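# Press a stapler's arm fully down, then release it

## Task

Push the stapler's arm firmly until it bottoms out, keep it there briefly, then lift off so it springs back up. The stapler must remain upright and at its original spot on the table the whole time; if it tips over or gets shifted, the task fails. Nothing may end up off the table.

## Robot and tools

Robot and frame. The robot is a humanoid upper body on a stand past the table's -x edge (that edge is at x = 0.18 m), facing roughly +x. Only its right arm (seven joints) and right hand move; the right side lies toward -y. Scene frame: z = 0 is the table top, +z is up, +x runs away from the robot across the table. The origin sits in the table plane roughly under the pelvis, which is 0.01 to 0.14 m above the table. The right shoulder is about 0.28 m above the pelvis, 0.14 m toward -y and 0.06 m toward +x, and the hand point can be at most 0.55 m from it. The body may be slightly turned or tilted, and printed poses can be a few cm off, more at long reach.

Hand point. A point fixed to the palm, 0.06 m out from the palm face, between the index and middle fingers at knuckle height. Its axes: +y out of the palm, +z along straightened fingers, +x across the palm from index toward middle finger. The thumb opposes the two fingers. With the hand flat, fingertips are 0.095 m past the point along +z, the thumb tip 0.035 m along +y, and the thumb sits 0.04 to 0.07 m back along -z. A wrist camera on the index side and its clamp can bump into things.

Row format (used by execute_actions and move). One row = 13 numbers, each in [-1, 1], for the single right arm: dx, dy, dz, rx, ry, rz, thumb_0, thumb_1, thumb_2, middle_0, middle_1, index_0, index_1. The first six are an offset, not a pose: a displacement of the hand point target from the Hand target as it stood when the action or move began, measured along that Hand target's own axes. Scale: 1.0 = 0.6 m for dx..dz and 180 degrees for rx..rz; rx, ry, rz form one rotation vector. Rows within an action are all relative to the same starting Hand target; each new action or call starts from the current Hand target, so sending an offset again moves further. The last seven numbers are absolute motor goals scaled between each hinge's stops. thumb_0 swings the thumb (+1 = +60 deg, tip toward the middle finger; -1 = -60 deg, toward the index) without closing it. For the other six, +1 is open and -1 closed: thumb_1 +35 to -60 deg (straight near +0.26), thumb_2 0 to -100 deg, each finger's _0 knuckle 0 to +90 deg and _1 tip link 0 to +100 deg. A 0 is a real command; to keep the hand unchanged, resend your previous seven values. Hinges act like soft springs and stop a little short of their goal.

execute_actions: actions is a list of actions; each action is a list of up to 15 rows, one per 1/30 s step, 15 steps per action (0.5 s); a shorter list repeats its final row. An empty list just reports state and images. cameras: list of names (cam_head, cam_wrist); omitted, null or ["all"] gives both, [] none; an unknown name voids the call.

move: target is one row or up to 15 rows, all offsets from the same starting Hand target (not chained). speed in m/s, 0.002 to 1.2, default 0.25 (turns up to twice that in rad/s), one value or one per segment. blend in metres rounds corners of a multi-row path (default 0). blocking=false returns after about 0.5 s while the move continues. Paths last at least 0.5 s; past 10 s they stop early. The path ignores obstacles; faster moves hit harder, and a target set deeper beyond a contact pushes harder. Hand values of the first row apply at the start; those of later rows apply on arrival once the arm is at rest. The result adds a move: line: done (resting within 3 mm and 2 deg), off_target, moving, held or fault, plus limits=paced (pose clipped) or limits=held (steps withheld). Neither done nor off_target says anything about contact.

wait: seconds 0 to 10; the arm keeps its last command and a running move continues. stop: brakes a running move (needs braking distance). zoom_image: camera cam_head or cam_wrist, region [x0, y0, x1, y1] in pixels of that camera's latest image, at most 504 x 504. finished_scene: scene = the current scene's number (1 to 3); ends the scene irreversibly.

Results. State gives end_effector_position (m) and end_effector_quat_wxyz in the scene frame, and a Hand target line: your last commanded pose after clipping, from which the next offsets count. Each step the commanded orientation is clipped to within 32 deg of the measured one. The hand often settles short of the target; waiting won't fix it, but a new action (even all zeros) re-requests it, or send the remaining gap as an offset. Joint positions (rad), velocities ("within noise" means essentially still) and torques (positive toward larger joint position; include the arm's weight, offsets and noise). hand_goal, hand_position (same scale and order as the command) and hand_torque_nm (positive toward -1). Joint ranges (rad), base to hand: shoulder pitch -2.800 to 2.670, shoulder roll -2.252 to 0.000, shoulder yaw -2.618 to 2.618, elbow -1.047 to 2.094, wrist roll -1.972 to 1.972, wrist pitch -1.614 to 1.614, wrist yaw -1.614 to 1.614. Images: cam_head and cam_wrist, both 896x504 (cam_head fovy about 44 deg, cam_wrist about 66 deg with strong radial distortion). While you think, the simulation keeps running and the arm holds its last command.

Cautions. Approach the stapler slowly and press straight down on its arm so it neither slides nor tips; use a target a little below contact for a firm but not violent push. A blocked arm keeps pushing until told otherwise, so release by commanding the target back above the hand point's actual position. Large rotations can swing the elbow. Long pushes, stretched reach or unreachable targets heat motors: MOTOR HOT appears at 90 C, and at 120 C an OVER-TEMPERATURE FAULT drops the arm for 30 to 60 s or more, possibly without warning. Avoid slams, hard hits, dropping or knocking anything off the table, and unnecessary arm stops.

Each tool is called after "Call:" as name(argument=value, ...), one argument or row to a line, values as JSON.

## Session

Call:
execute_actions(
  actions=[],
)

Scene clock: 0.00 s.
end_effector_position=(+0.2118, -0.1899, +0.2958) hand_goal=(+0.000, +0.263, +1.000, +1.000, +1.000, +1.000, +1.000) hand_position=(+0.000, +0.263, +1.000, +1.000, +1.000, +1.000, +1.000) hand_torque_nm=(+0.00, +0.00, +0.00, +0.00, +0.00, +0.00, +0.00) end_effector_quat_wxyz=(+0.710, -0.602, +0.178, -0.319)
Joint positions: [0.403 -0.922 -1.025 -0.576 0.135 -0.859 0.389]
Joint velocities: within noise
Joint torques (N m): no reading
Hand target: +0.2118, -0.1899, +0.2958; +0.710, -0.602, +0.178, -0.319

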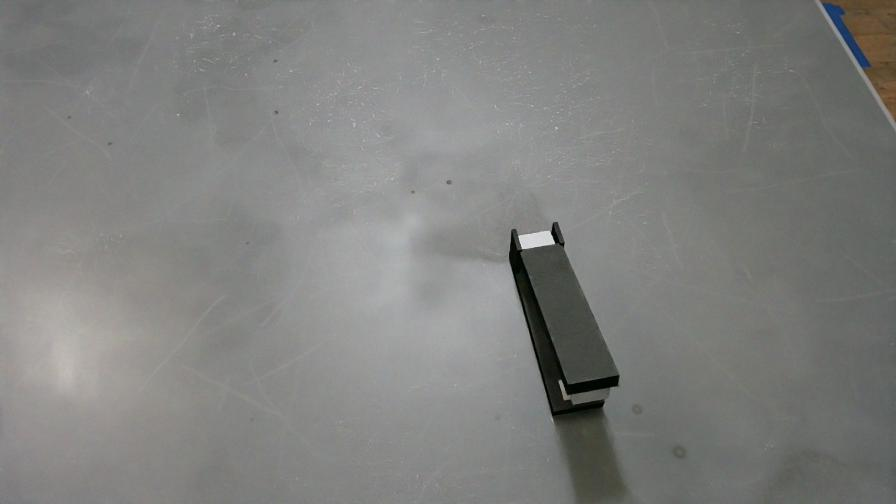

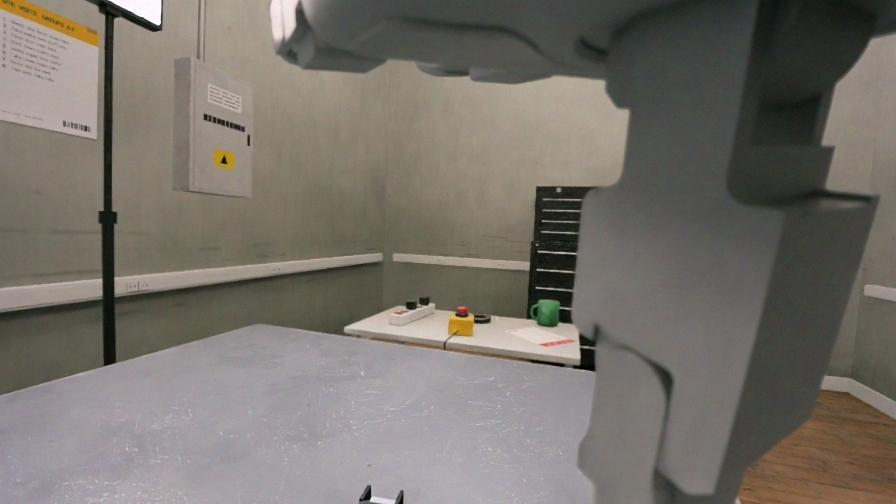

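Call:
move(
  target=[0.063,0.161,0.255,-0.125,0.526,0.545,0,0.263,1,-1,-1,-1,-1],
  speed=0.4,
)

Scene clock: 15.27 s.
end_effector_position=(+0.3577, -0.0966, +0.2436) hand_goal=(+0.000, +0.263, +1.000, -1.000, -1.000, -1.000, -1.000) hand_position=(+0.000, +0.263, +1.000, -0.935, -0.941, -0.935, -0.941) hand_torque_nm=(+0.00, +0.00, +0.00, +0.08, +0.08, +0.08, +0.08) end_effector_quat_wxyz=(+0.482, -0.029, +0.875, +0.021)
Joint positions: [1.556 -2.218 -1.605 -0.353 1.98 0.121 -0.624]
Joint velocities: within noise
Joint torques (N m): [-2.72 1.66 -3.21 1.19 0.19 -0.94 -0.05]
Hand target: +0.3601, -0.0949, +0.2396; +0.260, +0.000, +0.966, -0.001
Off the commanded pose: 0.005 m, 28 deg.
joint sent to its limit — joint 2 (shoulder roll), lower limit; joint 5 (wrist roll), upper limit. The joint targets are off in orientation, not in position.
move: off_target

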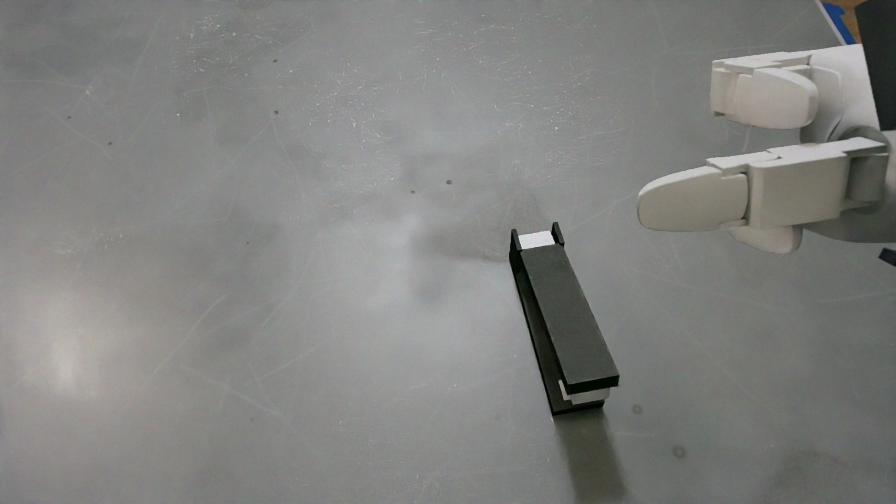

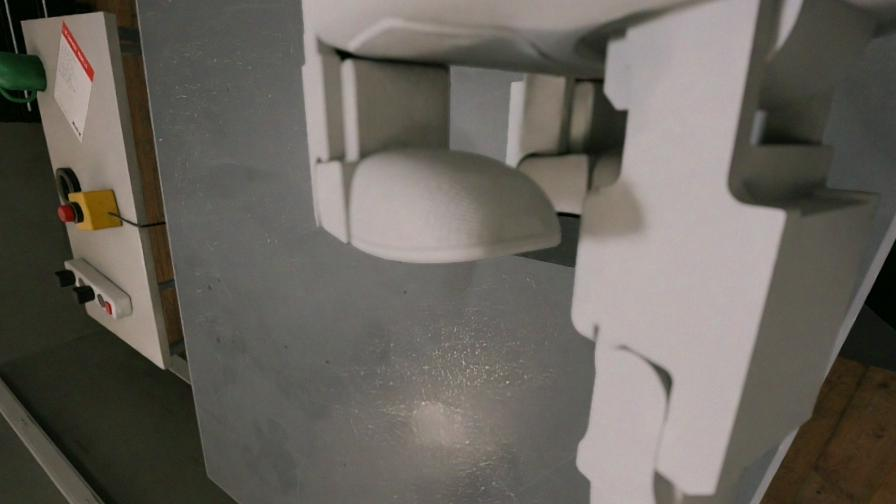

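Call:
move(
  target=[0.167,-0.158,-0.204,0.125,-0.526,-0.545,0,0.263,1,-1,-1,-1,-1],
  speed=0.4,
  cameras=[],
)

Scene clock: 31.37 s.
end_effector_position=(+0.2122, -0.1875, +0.2966) hand_goal=(+0.000, +0.263, +1.000, -1.000, -1.000, -1.000, -1.000) hand_position=(+0.000, +0.263, +1.000, -0.936, -0.941, -0.936, -0.941) hand_torque_nm=(+0.00, +0.00, +0.00, +0.08, +0.08, +0.08, +0.08) end_effector_quat_wxyz=(+0.711, -0.602, +0.177, -0.317)
Joint positions: [1.432 -1.218 -1.424 -0.574 -0.238 -0.818 -0.694]
Joint velocities: within noise
Joint torques (N m): [0.42 0.69 -1.44 1.54 0.57 -0.04 -1.17]
Hand target: +0.2120, -0.1895, +0.2956; +0.710, -0.602, +0.178, -0.319
Off the commanded pose: 0.002 m, 0 deg.
move: done
No camera images: "cameras" was empty.

Call:
move(
  target=[0.126,0.138,0.19,-0.388,-0.139,-0.013,0,0.263,1,-1,-1,-1,-1],
  speed=0.4,
)

Scene clock: 36.27 s.
end_effector_position=(+0.3584, -0.1532, +0.2472) hand_goal=(+0.000, +0.263, +1.000, -1.000, -1.000, -1.000, -1.000) hand_position=(+0.000, +0.263, +1.000, -0.936, -0.941, -0.936, -0.941) hand_torque_nm=(+0.00, +0.00, +0.00, +0.08, +0.08, +0.08, +0.08) end_effector_quat_wxyz=(-0.448, +0.831, -0.124, +0.306)
Joint positions: [1.306 -2.217 -1.587 -0.153 -0.247 -0.364 0.163]
Joint velocities: within noise
Joint torques (N m): [-5.48 0.92 -2.03 0.44 0.14 0.73 -0.89]
Hand target: +0.3598, -0.1496, +0.2495; -0.298, +0.936, -0.160, +0.100
Off the commanded pose: 0.004 m, 40 deg; orientation clipped.
joint sent to its limit — joint 2 (shoulder roll), lower limit. The joint targets are off in orientation, not in position.
move: off_target; limits=paced

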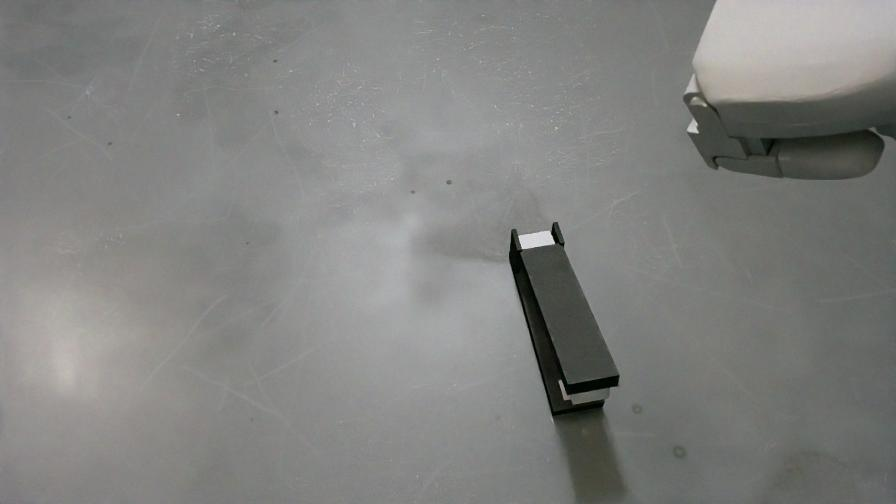

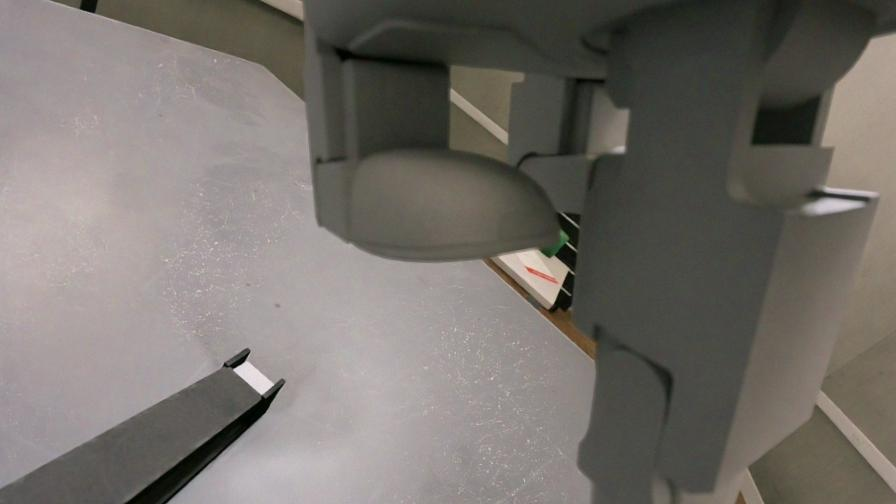

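Call:
move(
  target=[-0.178,0.014,0.073,0.0484,-0.026,0.0143,0,0.263,1,-1,-1,-1,-1],
  speed=0.3,
)

Scene clock: 60.33 s.
end_effector_position=(+0.2731, -0.0970, +0.2028) hand_goal=(+0.000, +0.263, +1.000, -1.000, -1.000, -1.000, -1.000) hand_position=(+0.000, +0.263, +1.000, -0.936, -0.941, -0.936, -0.941) hand_torque_nm=(+0.00, +0.00, +0.00, +0.08, +0.08, +0.08, +0.08) end_effector_quat_wxyz=(-0.474, +0.855, -0.150, +0.146)
Joint positions: [1.375 -2.217 -1.544 -0.537 -0.057 -0.19 0.232]
Joint velocities: within noise
Joint torques (N m): [-2.24 0.83 -2.45 -0.03 0.2 0.28 -0.92]
Hand target: +0.2710, -0.0947, +0.1995; -0.376, +0.910, -0.161, +0.067
Off the commanded pose: 0.005 m, 16 deg.
joint sent to its limit — joint 2 (shoulder roll), lower limit. The joint targets are off in orientation, not in position.
move: off_target

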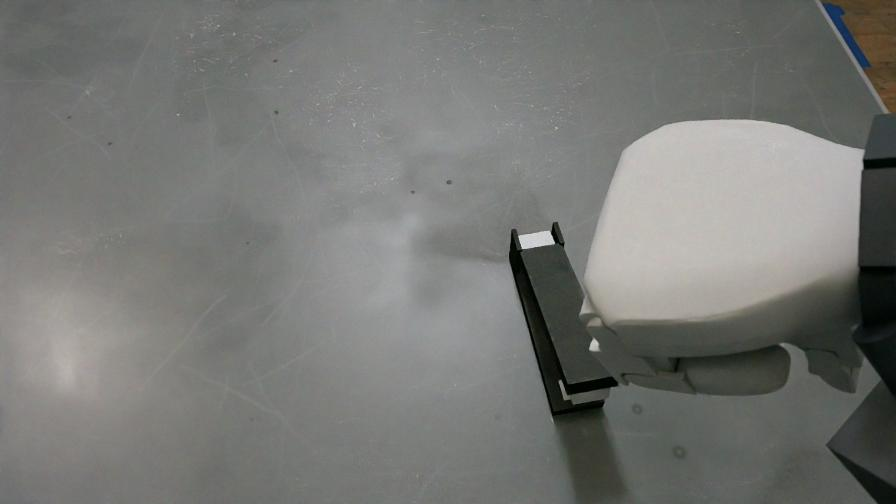

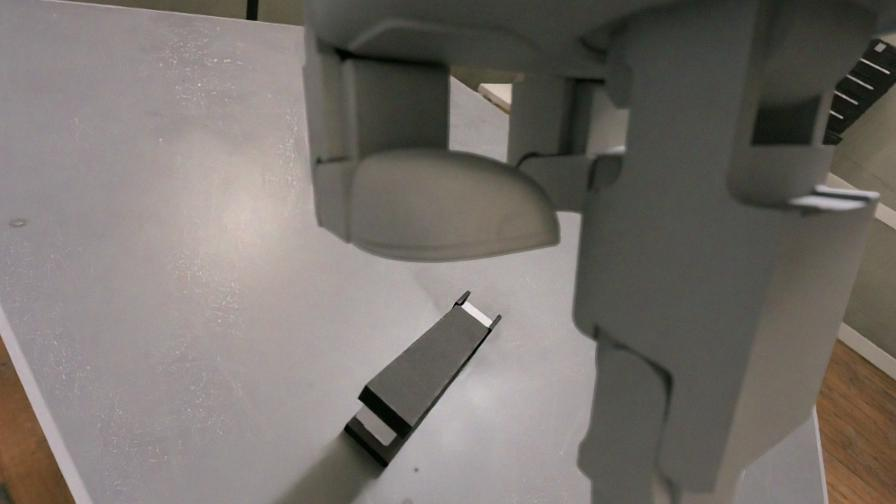

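Call:
move(
  target=[0.020,0.1005,0.1115,0.0787,0.0355,-0.0155,0,0.263,1,-1,-1,-1,-1],
  speed=0.15,
)

Scene clock: 69.27 s.
end_effector_position=(+0.2711, -0.1101, +0.1283) hand_goal=(+0.000, +0.263, +1.000, -1.000, -1.000, -1.000, -1.000) hand_position=(+0.000, +0.263, +1.000, -0.936, -0.941, -0.936, -0.941) hand_torque_nm=(+0.00, +0.00, +0.00, +0.08, +0.08, +0.08, +0.08) end_effector_quat_wxyz=(-0.572, +0.779, -0.129, +0.220)
Joint positions: [1.929 -2.217 -1.521 -0.521 -0.582 0.023 -0.39]
Joint velocities: within noise
Joint torques (N m): [-1.8 1.96 -2.59 -0.19 0 0.13 -0.9]
Hand target: +0.2839, -0.0946, +0.1096; -0.474, +0.855, -0.150, +0.146
Off the commanded pose: 0.027 m, 17 deg.
joint sent to its limit — joint 2 (shoulder roll), lower limit. The joint targets are off in position and orientation.
move: off_target

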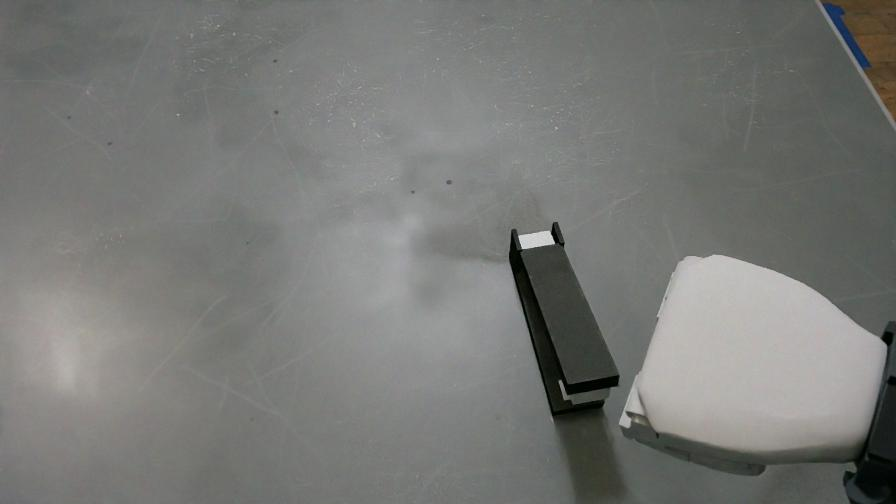

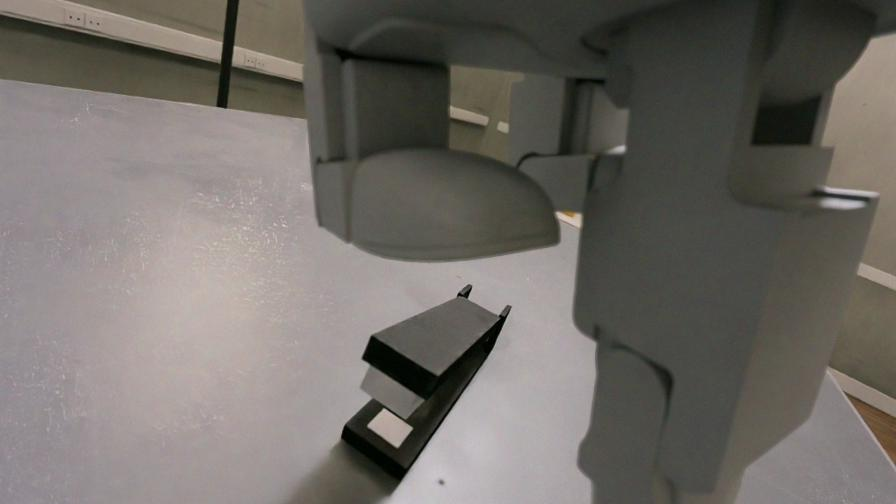

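Call:
move(
  target=[-0.014,-0.17,-0.326,0.225,0.1065,0.0094,0,0.263,1,-1,-1,-1,-1],
  speed=0.3,
  cameras=[],
)

Call:
execute_actions(
  actions=[],
  cameras=["cam_head"],
)

Scene clock: 83.77 s.
end_effector_position=(+0.2102, -0.1890, +0.2923) hand_goal=(+0.000, +0.263, +1.000, -1.000, -1.000, -1.000, -1.000) hand_position=(+0.000, +0.263, +1.000, -0.937, -0.941, -0.936, -0.941) hand_torque_nm=(+0.00, +0.00, +0.00, +0.08, +0.08, +0.08, +0.08) end_effector_quat_wxyz=(+0.710, -0.604, +0.180, -0.315)
Joint positions: [1.876 -1.226 -1.623 -0.603 -0.356 -0.715 -1.042]
Joint velocities: within noise
Joint torques (N m): [0.19 2.38 -2.01 1.74 0.92 -0.09 -1.05]
Hand target: +0.2117, -0.1899, +0.2951; +0.711, -0.601, +0.178, -0.319
Off the commanded pose: 0.003 m, 1 deg.
move: done
No camera images: "cameras" was empty.

Scene clock: 83.77 s.
end_effector_position=(+0.2102, -0.1890, +0.2923) hand_goal=(+0.000, +0.263, +1.000, -1.000, -1.000, -1.000, -1.000) hand_position=(+0.000, +0.263, +1.000, -0.937, -0.941, -0.936, -0.941) hand_torque_nm=(+0.00, +0.00, +0.00, +0.08, +0.08, +0.08, +0.08) end_effector_quat_wxyz=(+0.710, -0.604, +0.180, -0.315)
Joint positions: [1.876 -1.226 -1.623 -0.603 -0.356 -0.715 -1.042]
Joint velocities: within noise
Joint torques (N m): [0.19 2.38 -2.01 1.74 0.92 -0.09 -1.05]
Hand target: +0.2117, -0.1899, +0.2951; +0.711, -0.601, +0.178, -0.319
Off the commanded pose: 0.003 m, 1 deg.
Images, in order (width x height): cam_head 896x504.

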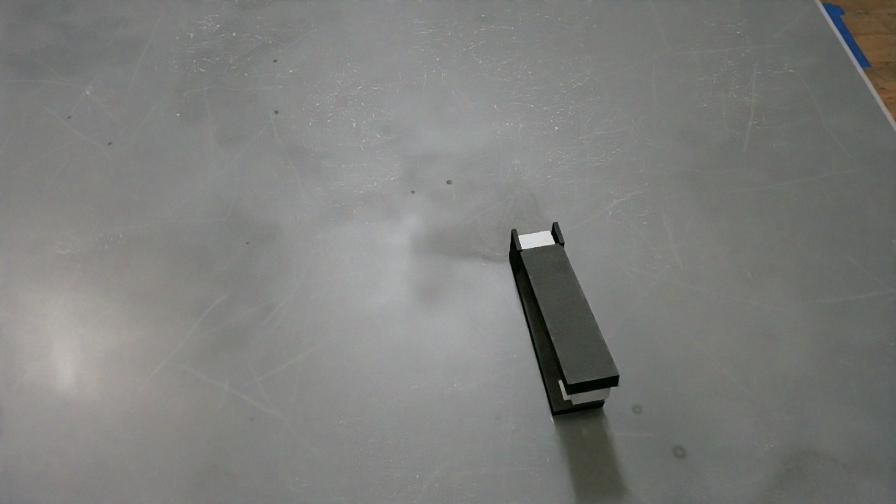

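Call:
move(
  target=[0.244,0.08,0.212,0,0,0,0,0.263,1,-1,-1,-1,-1],
  speed=0.3,
  cameras=["cam_head"],
)

Scene clock: 89.07 s.
end_effector_position=(+0.4092, -0.1932, +0.2906) hand_goal=(+0.000, +0.263, +1.000, -1.000, -1.000, -1.000, -1.000) hand_position=(+0.000, +0.263, +1.000, -0.937, -0.941, -0.937, -0.941) hand_torque_nm=(+0.00, +0.00, +0.00, +0.08, +0.08, +0.08, +0.08) end_effector_quat_wxyz=(+0.683, -0.593, +0.198, -0.378)
Joint positions: [1.532 -2.214 -1.638 0.356 -0.086 -0.625 -0.55]
Joint velocities: within noise
Joint torques (N m): [-5.86 1.74 -1.96 1.82 1 0 -1.15]
Hand target: +0.4115, -0.1898, +0.2950; +0.711, -0.601, +0.178, -0.319
Off the commanded pose: 0.006 m, 8 deg.
joint sent to its limit — joint 2 (shoulder roll), lower limit. The joint targets are off in orientation, not in position.
move: off_target
Images, in order (width x height): cam_head 896x504.

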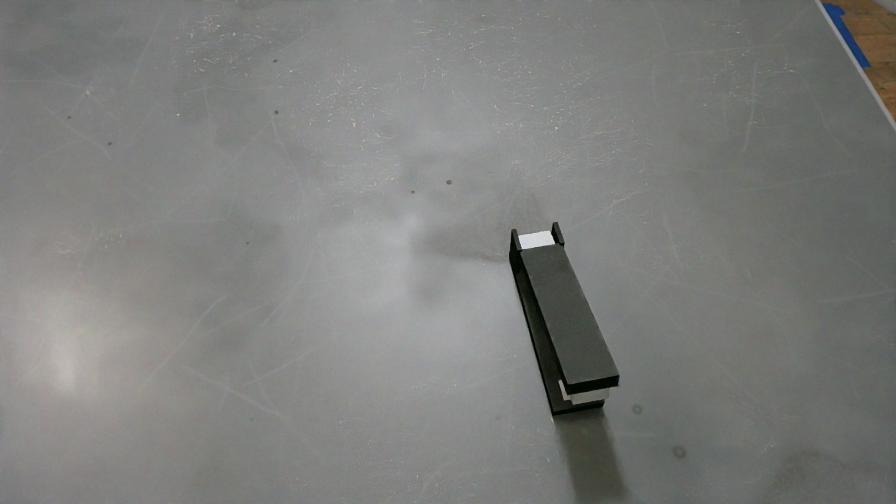

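Call:
move(
  target=[
    [-0.1275,0.093,-0.124,0,0,0.5,0,0.263,1,-1,-1,-1,-1],
    [-0.1275,0.093,-0.124,0,0,0.88,0,0.263,1,-1,-1,-1,-1],
  ],
  speed=0.4,
  cameras=["cam_head"],
)

Scene clock: 96.60 s.
end_effector_position=(+0.3219, -0.1923, +0.2170) hand_goal=(+0.000, +0.263, +1.000, -1.000, -1.000, -1.000, -1.000) hand_position=(+0.000, +0.263, +1.000, -0.937, -0.942, -0.937, -0.942) hand_torque_nm=(+0.00, +0.00, +0.00, +0.08, +0.08, +0.08, +0.08) end_effector_quat_wxyz=(+0.453, +0.029, +0.838, +0.304)
Joint positions: [2.43 -2.214 -2.091 0.197 1.98 0.053 0.509]
Joint velocities: within noise
Joint torques (N m): [-2.09 4.44 -2.9 -0.66 0.66 -0.74 0.38]
Hand target: +0.3214, -0.1898, +0.2151; +0.456, +0.053, +0.701, +0.545
Off the commanded pose: 0.003 m, 46 deg; orientation clipped.
joint sent to its limit — joint 2 (shoulder roll), lower limit; joint 5 (wrist roll), upper limit. The joint targets are off in orientation, not in position.
move: off_target; limits=paced
Images, in order (width x height): cam_head 896x504.

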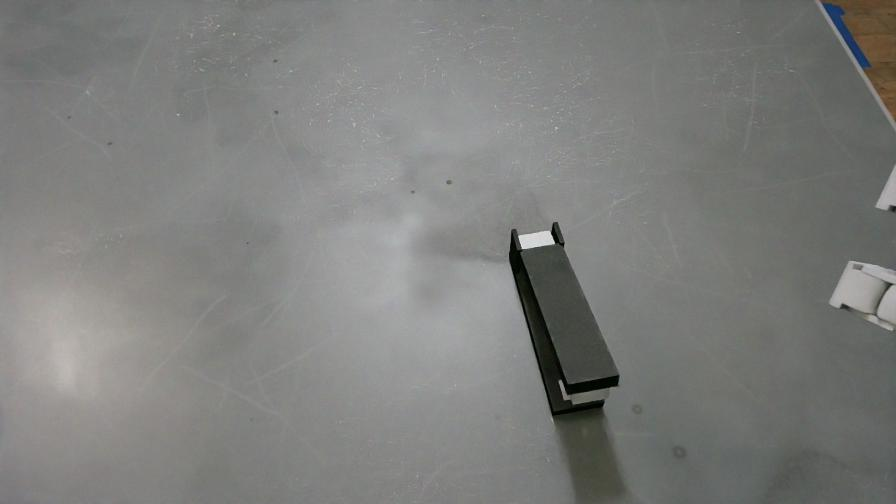

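Call:
move(
  target=[-0.007,0.2325,-0.124,0.008,-0.092,-0.839,0,0.263,1,-1,-1,-1,-1],
  speed=0.4,
  cameras=[],
)

Call:
move(
  target=[0,0,0,0.5,0,0,0,0.263,1,-1,-1,-1,-1],
  speed=0.4,
  cameras=["cam_head"],
)

Scene clock: 113.13 s.
end_effector_position=(+0.2142, -0.1892, +0.3310) hand_goal=(+0.000, +0.263, +1.000, -1.000, -1.000, -1.000, -1.000) hand_position=(+0.000, +0.263, +1.000, -0.937, -0.942, -0.937, -0.942) hand_torque_nm=(+0.00, +0.00, +0.00, +0.08, +0.08, +0.08, +0.08) end_effector_quat_wxyz=(+0.713, -0.600, +0.178, -0.318)
Joint positions: [1.933 -1.16 -1.827 -0.512 -0.165 -0.887 -0.957]
Joint velocities: within noise
Joint torques (N m): [0.08 3.14 -1.16 0.83 0.53 0.27 -1.07]
Hand target: +0.2128, -0.1898, +0.3301; +0.710, -0.602, +0.178, -0.320
Off the commanded pose: 0.002 m, 0 deg.
move: done
No camera images: "cameras" was empty.

Scene clock: 115.73 s.
end_effector_position=(+0.2117, -0.1887, +0.3307) hand_goal=(+0.000, +0.263, +1.000, -1.000, -1.000, -1.000, -1.000) hand_position=(+0.000, +0.263, +1.000, -0.949, -0.942, -0.949, -0.942) hand_torque_nm=(+0.00, +0.00, +0.00, +0.06, +0.08, +0.06, +0.08) end_effector_quat_wxyz=(+0.929, +0.073, -0.099, -0.348)
Joint positions: [-0.056 -0.475 -0.399 -0.221 -0.977 -1.086 -1.628]
Joint velocities: within noise
Joint torques (N m): [-1.59 -2.53 -1.33 -1.47 0.28 -0.14 -0.11]
Hand target: +0.2128, -0.1898, +0.3301; +0.928, +0.077, -0.100, -0.352
Off the commanded pose: 0.002 m, 1 deg.
joint sent to its limit — joint 7 (wrist yaw), lower limit. The joint targets still meet the commanded pose.
move: done
Images, in order (width x height): cam_head 896x504.

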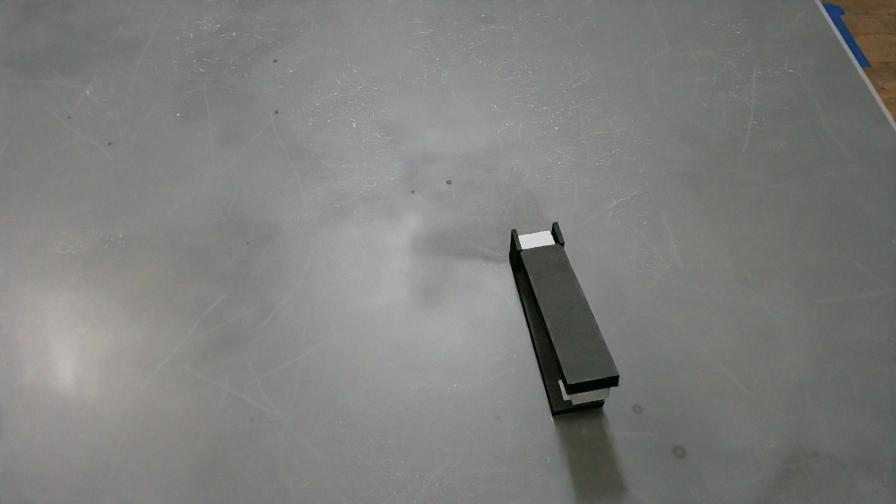

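Call:
move(
  target=[0.052,0.1,-0.128,-0.388,0.7187,0.121,0,0.263,1,-1,-1,-1,-1],
  speed=0.4,
)

Scene clock: 124.40 s.
end_effector_position=(+0.2907, -0.1617, +0.2683) hand_goal=(+0.000, +0.263, +1.000, -1.000, -1.000, -1.000, -1.000) hand_position=(+0.000, +0.263, +1.000, -0.950, -0.942, -0.950, -0.942) hand_torque_nm=(+0.00, +0.00, +0.00, +0.06, +0.08, +0.06, +0.08) end_effector_quat_wxyz=(+0.414, -0.117, +0.901, +0.053)
Joint positions: [0.938 -1.797 -1.181 -0.36 1.885 0.616 -0.117]
Joint velocities: within noise
Joint torques (N m): [-2.93 -1.25 -3.01 2 0.39 -0.89 0.19]
Hand target: +0.2924, -0.1606, +0.2727; +0.419, -0.118, +0.898, +0.055
Off the commanded pose: 0.005 m, 1 deg.
move: off_target

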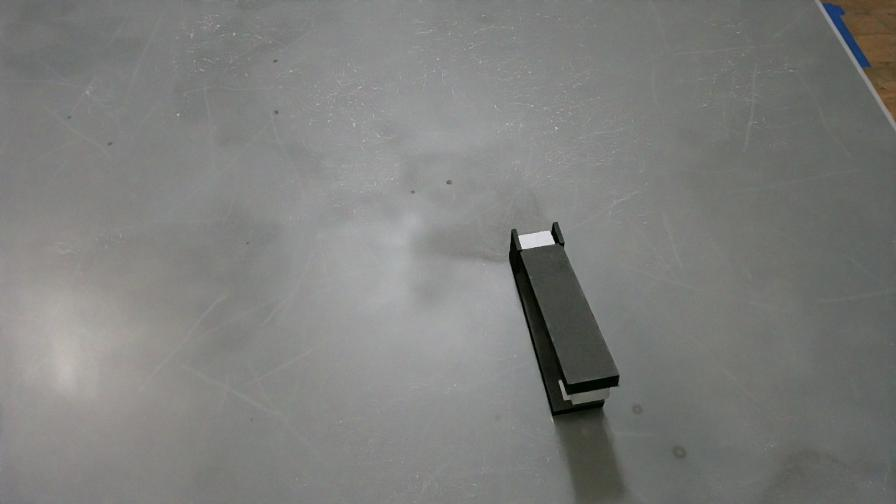

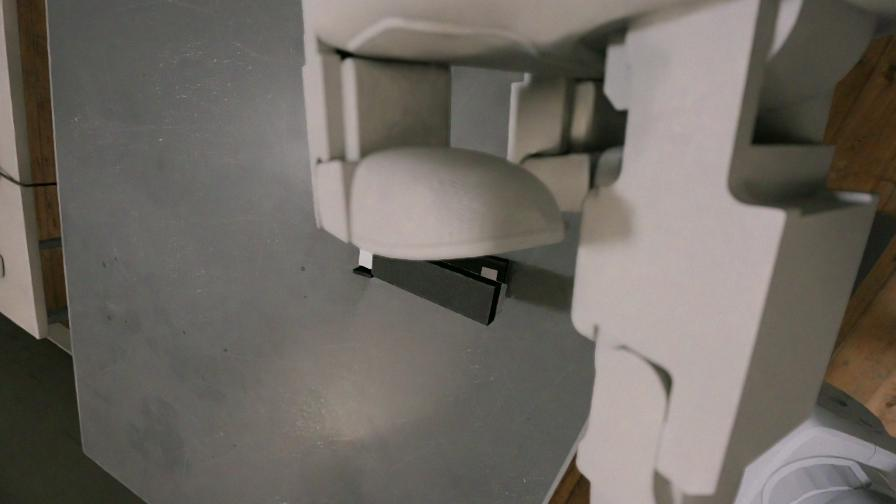

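Call:
move(
  target=[0.018,-0.014,-0.17,0.388,-0.7187,-0.121,0,0.263,1,-1,-1,-1,-1],
  speed=0.4,
  cameras=[],
)

Scene clock: 130.57 s.
end_effector_position=(+0.2112, -0.1895, +0.3307) hand_goal=(+0.000, +0.263, +1.000, -1.000, -1.000, -1.000, -1.000) hand_position=(+0.000, +0.263, +1.000, -0.950, -0.942, -0.950, -0.942) hand_torque_nm=(+0.00, +0.00, +0.00, +0.06, +0.08, +0.06, +0.08) end_effector_quat_wxyz=(+0.929, +0.073, -0.100, -0.348)
Joint positions: [-0.055 -0.475 -0.406 -0.218 -0.977 -1.095 -1.628]
Joint velocities: within noise
Joint torques (N m): [-1.55 -2.41 -1.32 -1.47 0.28 -0.13 -0.11]
Hand target: +0.2123, -0.1907, +0.3299; +0.928, +0.077, -0.100, -0.352
Off the commanded pose: 0.002 m, 1 deg.
joint sent to its limit — joint 7 (wrist yaw), lower limit. The joint targets still meet the commanded pose.
move: done
No camera images: "cameras" was empty.

Call:
move(
  target=[0.027,0.104,-0.113,-0.181,0.297,0.339,0,0.263,1,-1,-1,-1,-1],
  speed=0.4,
  cameras=[],
)

Scene clock: 137.90 s.
end_effector_position=(+0.2812, -0.1521, +0.2805) hand_goal=(+0.000, +0.263, +1.000, -1.000, -1.000, -1.000, -1.000) hand_position=(+0.000, +0.263, +1.000, -0.950, -0.942, -0.950, -0.942) hand_torque_nm=(+0.00, +0.00, +0.00, +0.06, +0.08, +0.06, +0.08) end_effector_quat_wxyz=(+0.903, -0.092, +0.373, +0.191)
Joint positions: [-0.726 -1.206 1.316 0.187 1.359 -1.64 0.066]
Joint velocities: within noise
Joint torques (N m): [-2.95 -3.46 -1.7 -1.14 0.49 -1.28 -0.04]
Hand target: +0.2802, -0.1504, +0.2797; +0.902, -0.083, +0.373, +0.200
Off the commanded pose: 0.002 m, 1 deg.
joint sent to its limit — joint 6 (wrist pitch), lower limit. The joint targets still meet the commanded pose.
move: done
No camera images: "cameras" was empty.

Call:
move(
  target=[0.132,0.16,-0.057,0.031,0.5,0,0,0.263,1,-1,-1,-1,-1],
  speed=0.4,
)

Scene clock: 143.57 s.
end_effector_position=(+0.2657, -0.0527, +0.1952) hand_goal=(+0.000, +0.263, +1.000, -1.000, -1.000, -1.000, -1.000) hand_position=(+0.000, +0.263, +1.000, -0.950, -0.942, -0.950, -0.942) hand_torque_nm=(+0.00, +0.00, +0.00, +0.06, +0.08, +0.06, +0.08) end_effector_quat_wxyz=(+0.370, -0.158, +0.913, +0.064)
Joint positions: [-1.248 -1.496 1.267 -0.728 1.94 0.308 -0.754]
Joint velocities: within noise
Joint torques (N m): [-4.45 -1.85 -2.64 0.44 0.24 -0.74 -0.06]
Hand target: +0.2686, -0.0500, +0.1995; +0.377, -0.160, +0.910, +0.066
Off the commanded pose: 0.006 m, 1 deg.
move: off_target

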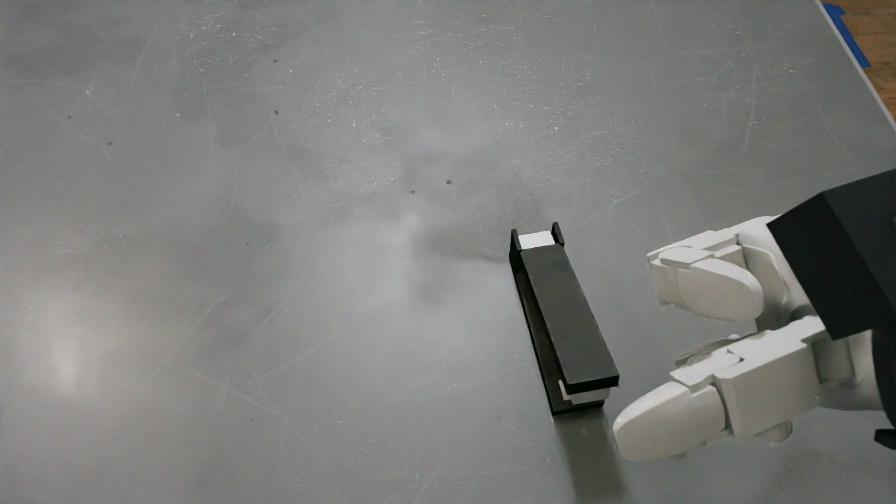

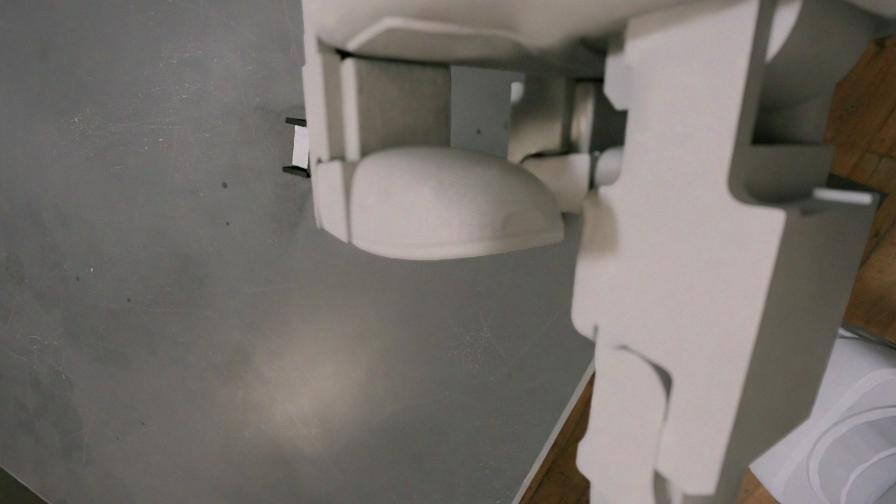

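Call:
move(
  target=[0.005,-0.074,-0.005,-0.1495,-0.105,-0.653,0,0.263,1,-1,-1,-1,-1],
  speed=0.4,
)

Scene clock: 149.67 s.
end_effector_position=(+0.2768, -0.0946, +0.1969) hand_goal=(+0.000, +0.263, +1.000, -1.000, -1.000, -1.000, -1.000) hand_position=(+0.000, +0.263, +1.000, -0.950, -0.942, -0.950, -0.942) hand_torque_nm=(+0.00, +0.00, +0.00, +0.06, +0.08, +0.06, +0.08) end_effector_quat_wxyz=(-0.329, +0.908, -0.247, +0.083)
Joint positions: [-1.666 -1.215 1.361 -0.488 0.102 0.119 0.744]
Joint velocities: within noise
Joint torques (N m): [-5.32 -1.25 -2.61 1.47 -0.12 -0.22 -0.31]
Hand target: +0.2798, -0.0931, +0.1995; -0.331, +0.908, -0.242, +0.089
Off the commanded pose: 0.004 m, 1 deg.
move: off_target

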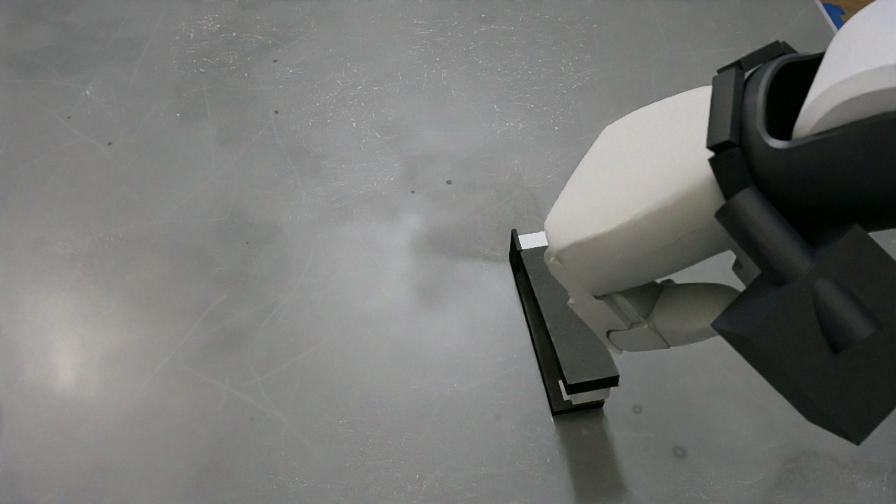

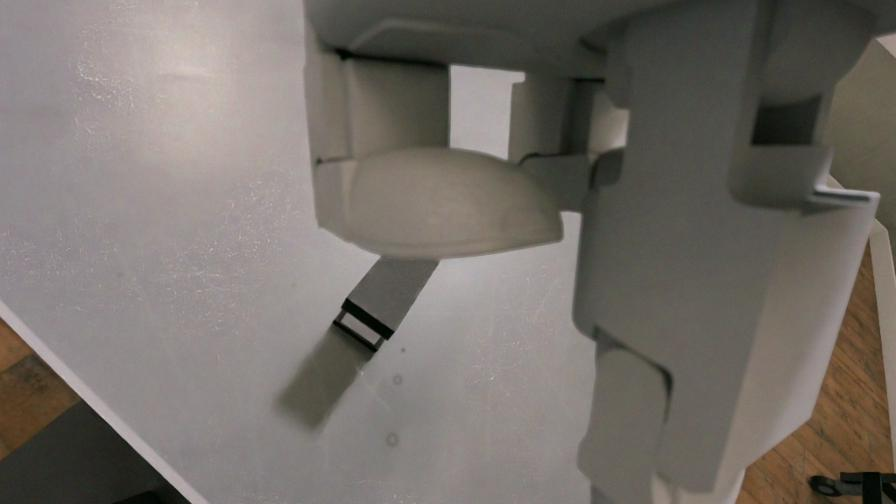

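Call:
move(
  target=[0.008,0.113,0.145,0,-0.0893,-0.1064,0,0.263,1,-1,-1,-1,-1],
  speed=0.15,
)

Scene clock: 153.63 s.
end_effector_position=(+0.2905, -0.0906, +0.0957) hand_goal=(+0.000, +0.263, +1.000, -1.000, -1.000, -1.000, -1.000) hand_position=(+0.000, +0.263, +1.000, -0.950, -0.942, -0.950, -0.942) hand_torque_nm=(+0.00, +0.00, +0.00, +0.06, +0.08, +0.06, +0.08) end_effector_quat_wxyz=(-0.346, +0.937, -0.039, +0.024)
Joint positions: [-1.48 -0.974 1.579 -0.085 -0.361 -0.429 0.376]
Joint velocities: within noise
Joint torques (N m): [-4.09 -1.49 -1.66 0.41 0.19 -0.16 -0.65]
Hand target: +0.2861, -0.0921, +0.0893; -0.342, +0.939, -0.039, +0.015
Off the commanded pose: 0.008 m, 1 deg.
move: off_target

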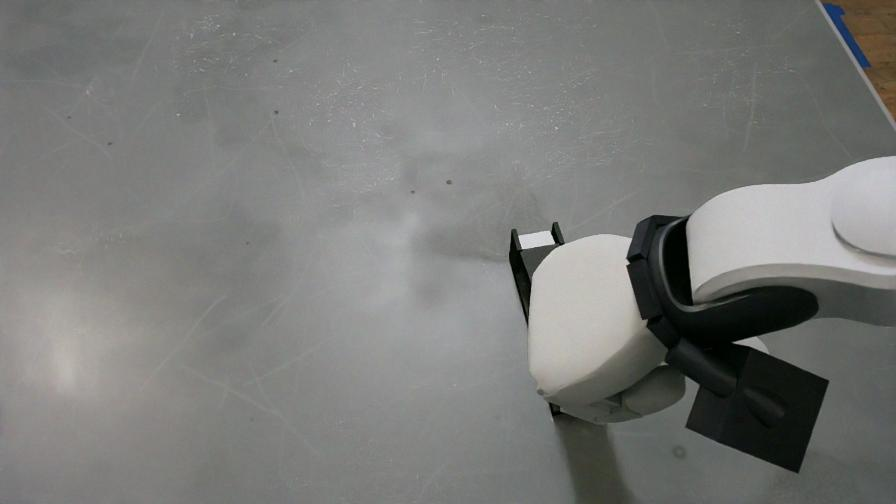

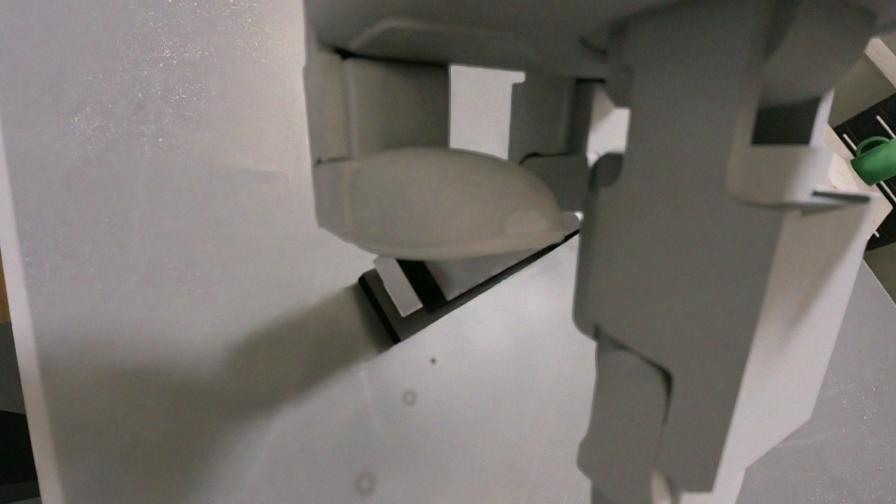

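Call:
move(
  target=[0,0.0214,0.0255,0,0,0,0,0.263,1,-1,-1,-1,-1],
  speed=0.06,
)

Call:
zoom_image(
  camera="cam_wrist",
  region=[280, 140, 620, 400],
)

Call:
move(
  target=[0,0.0107,0.0128,0,0,0,0,0.263,1,-1,-1,-1,-1],
  speed=0.06,
)

Scene clock: 156.53 s.
end_effector_position=(+0.2903, -0.0907, +0.0758) hand_goal=(+0.000, +0.263, +1.000, -1.000, -1.000, -1.000, -1.000) hand_position=(+0.000, +0.263, +1.000, -0.950, -0.942, -0.950, -0.942) hand_torque_nm=(+0.00, +0.00, +0.00, +0.06, +0.08, +0.06, +0.08) end_effector_quat_wxyz=(-0.345, +0.938, -0.036, +0.022)
Joint positions: [-1.446 -0.926 1.619 -0.024 -0.419 -0.424 0.311]
Joint velocities: within noise
Joint torques (N m): [-3.98 -1.5 -1.7 0.33 0.2 0.16 -0.64]
Hand target: +0.2861, -0.0921, +0.0693; -0.342, +0.939, -0.039, +0.015
Off the commanded pose: 0.008 m, 1 deg.
move: off_target

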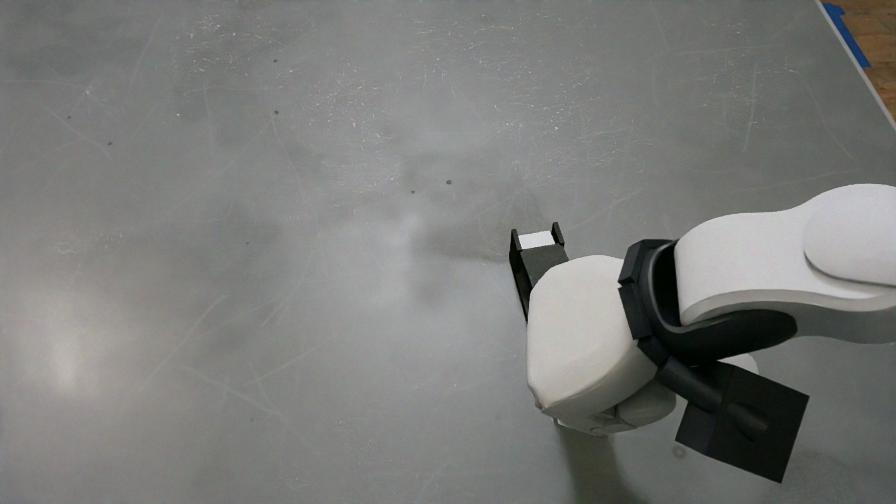

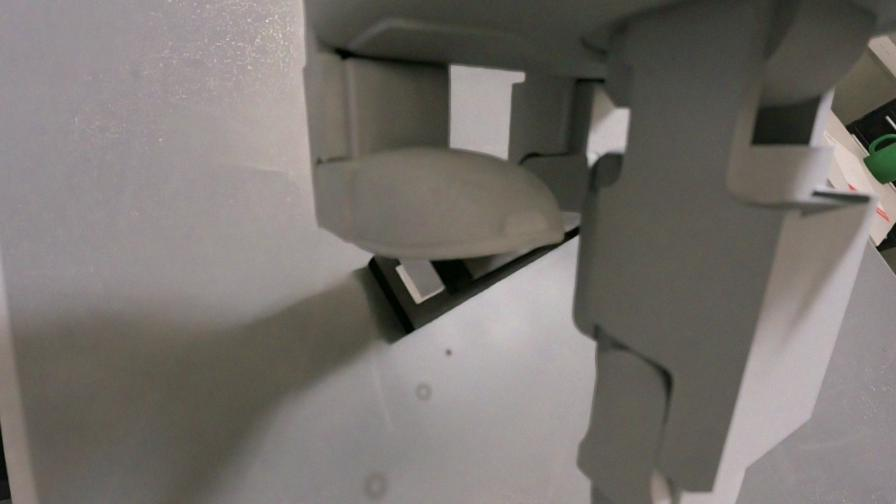

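Scaled by 1.482 from the camera's 896x504 image, which has a finer 1280x720 frame.

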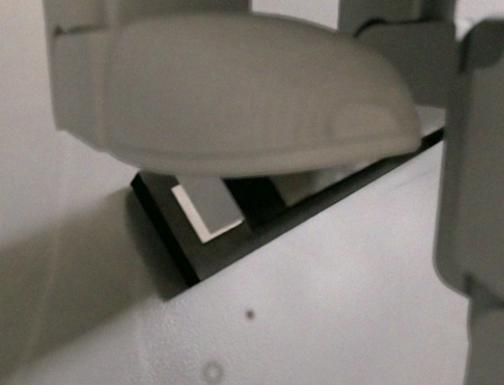

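Scene clock: 157.40 s.
end_effector_position=(+0.2906, -0.0905, +0.0659) hand_goal=(+0.000, +0.263, +1.000, -1.000, -1.000, -1.000, -1.000) hand_position=(+0.000, +0.263, +1.000, -0.950, -0.942, -0.950, -0.942) hand_torque_nm=(+0.00, +0.00, +0.00, +0.06, +0.08, +0.06, +0.08) end_effector_quat_wxyz=(-0.346, +0.937, -0.036, +0.022)
Joint positions: [-1.433 -0.899 1.645 0.011 -0.442 -0.416 0.274]
Joint velocities: within noise
Joint torques (N m): [-4.03 -1.5 -1.6 0.32 0.19 0.16 -0.64]
Hand target: +0.2861, -0.0921, +0.0593; -0.342, +0.939, -0.039, +0.015
Off the commanded pose: 0.008 m, 1 deg.
move: off_target

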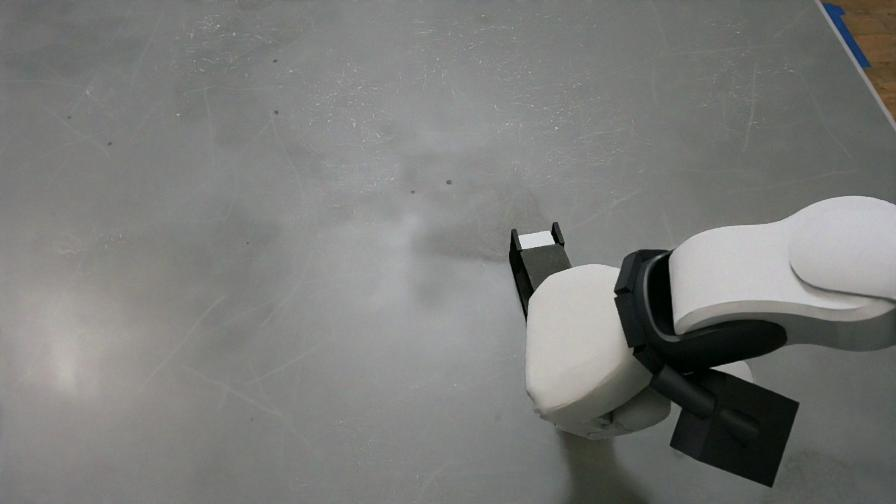

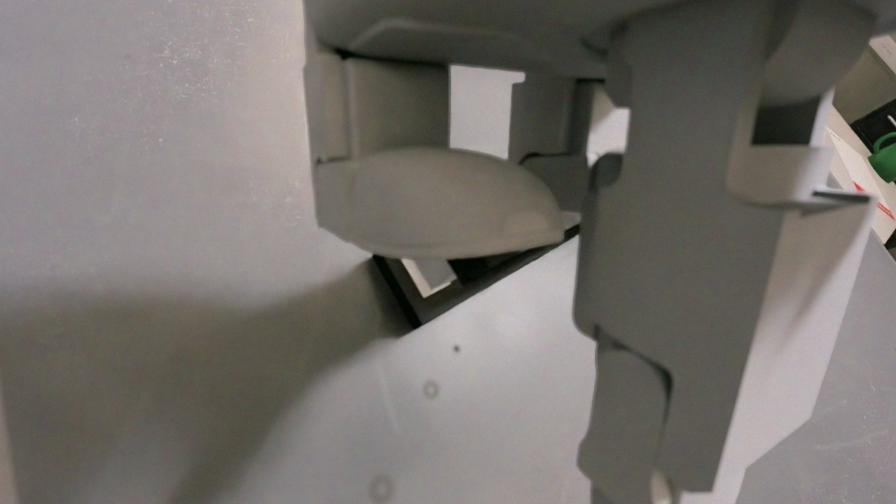

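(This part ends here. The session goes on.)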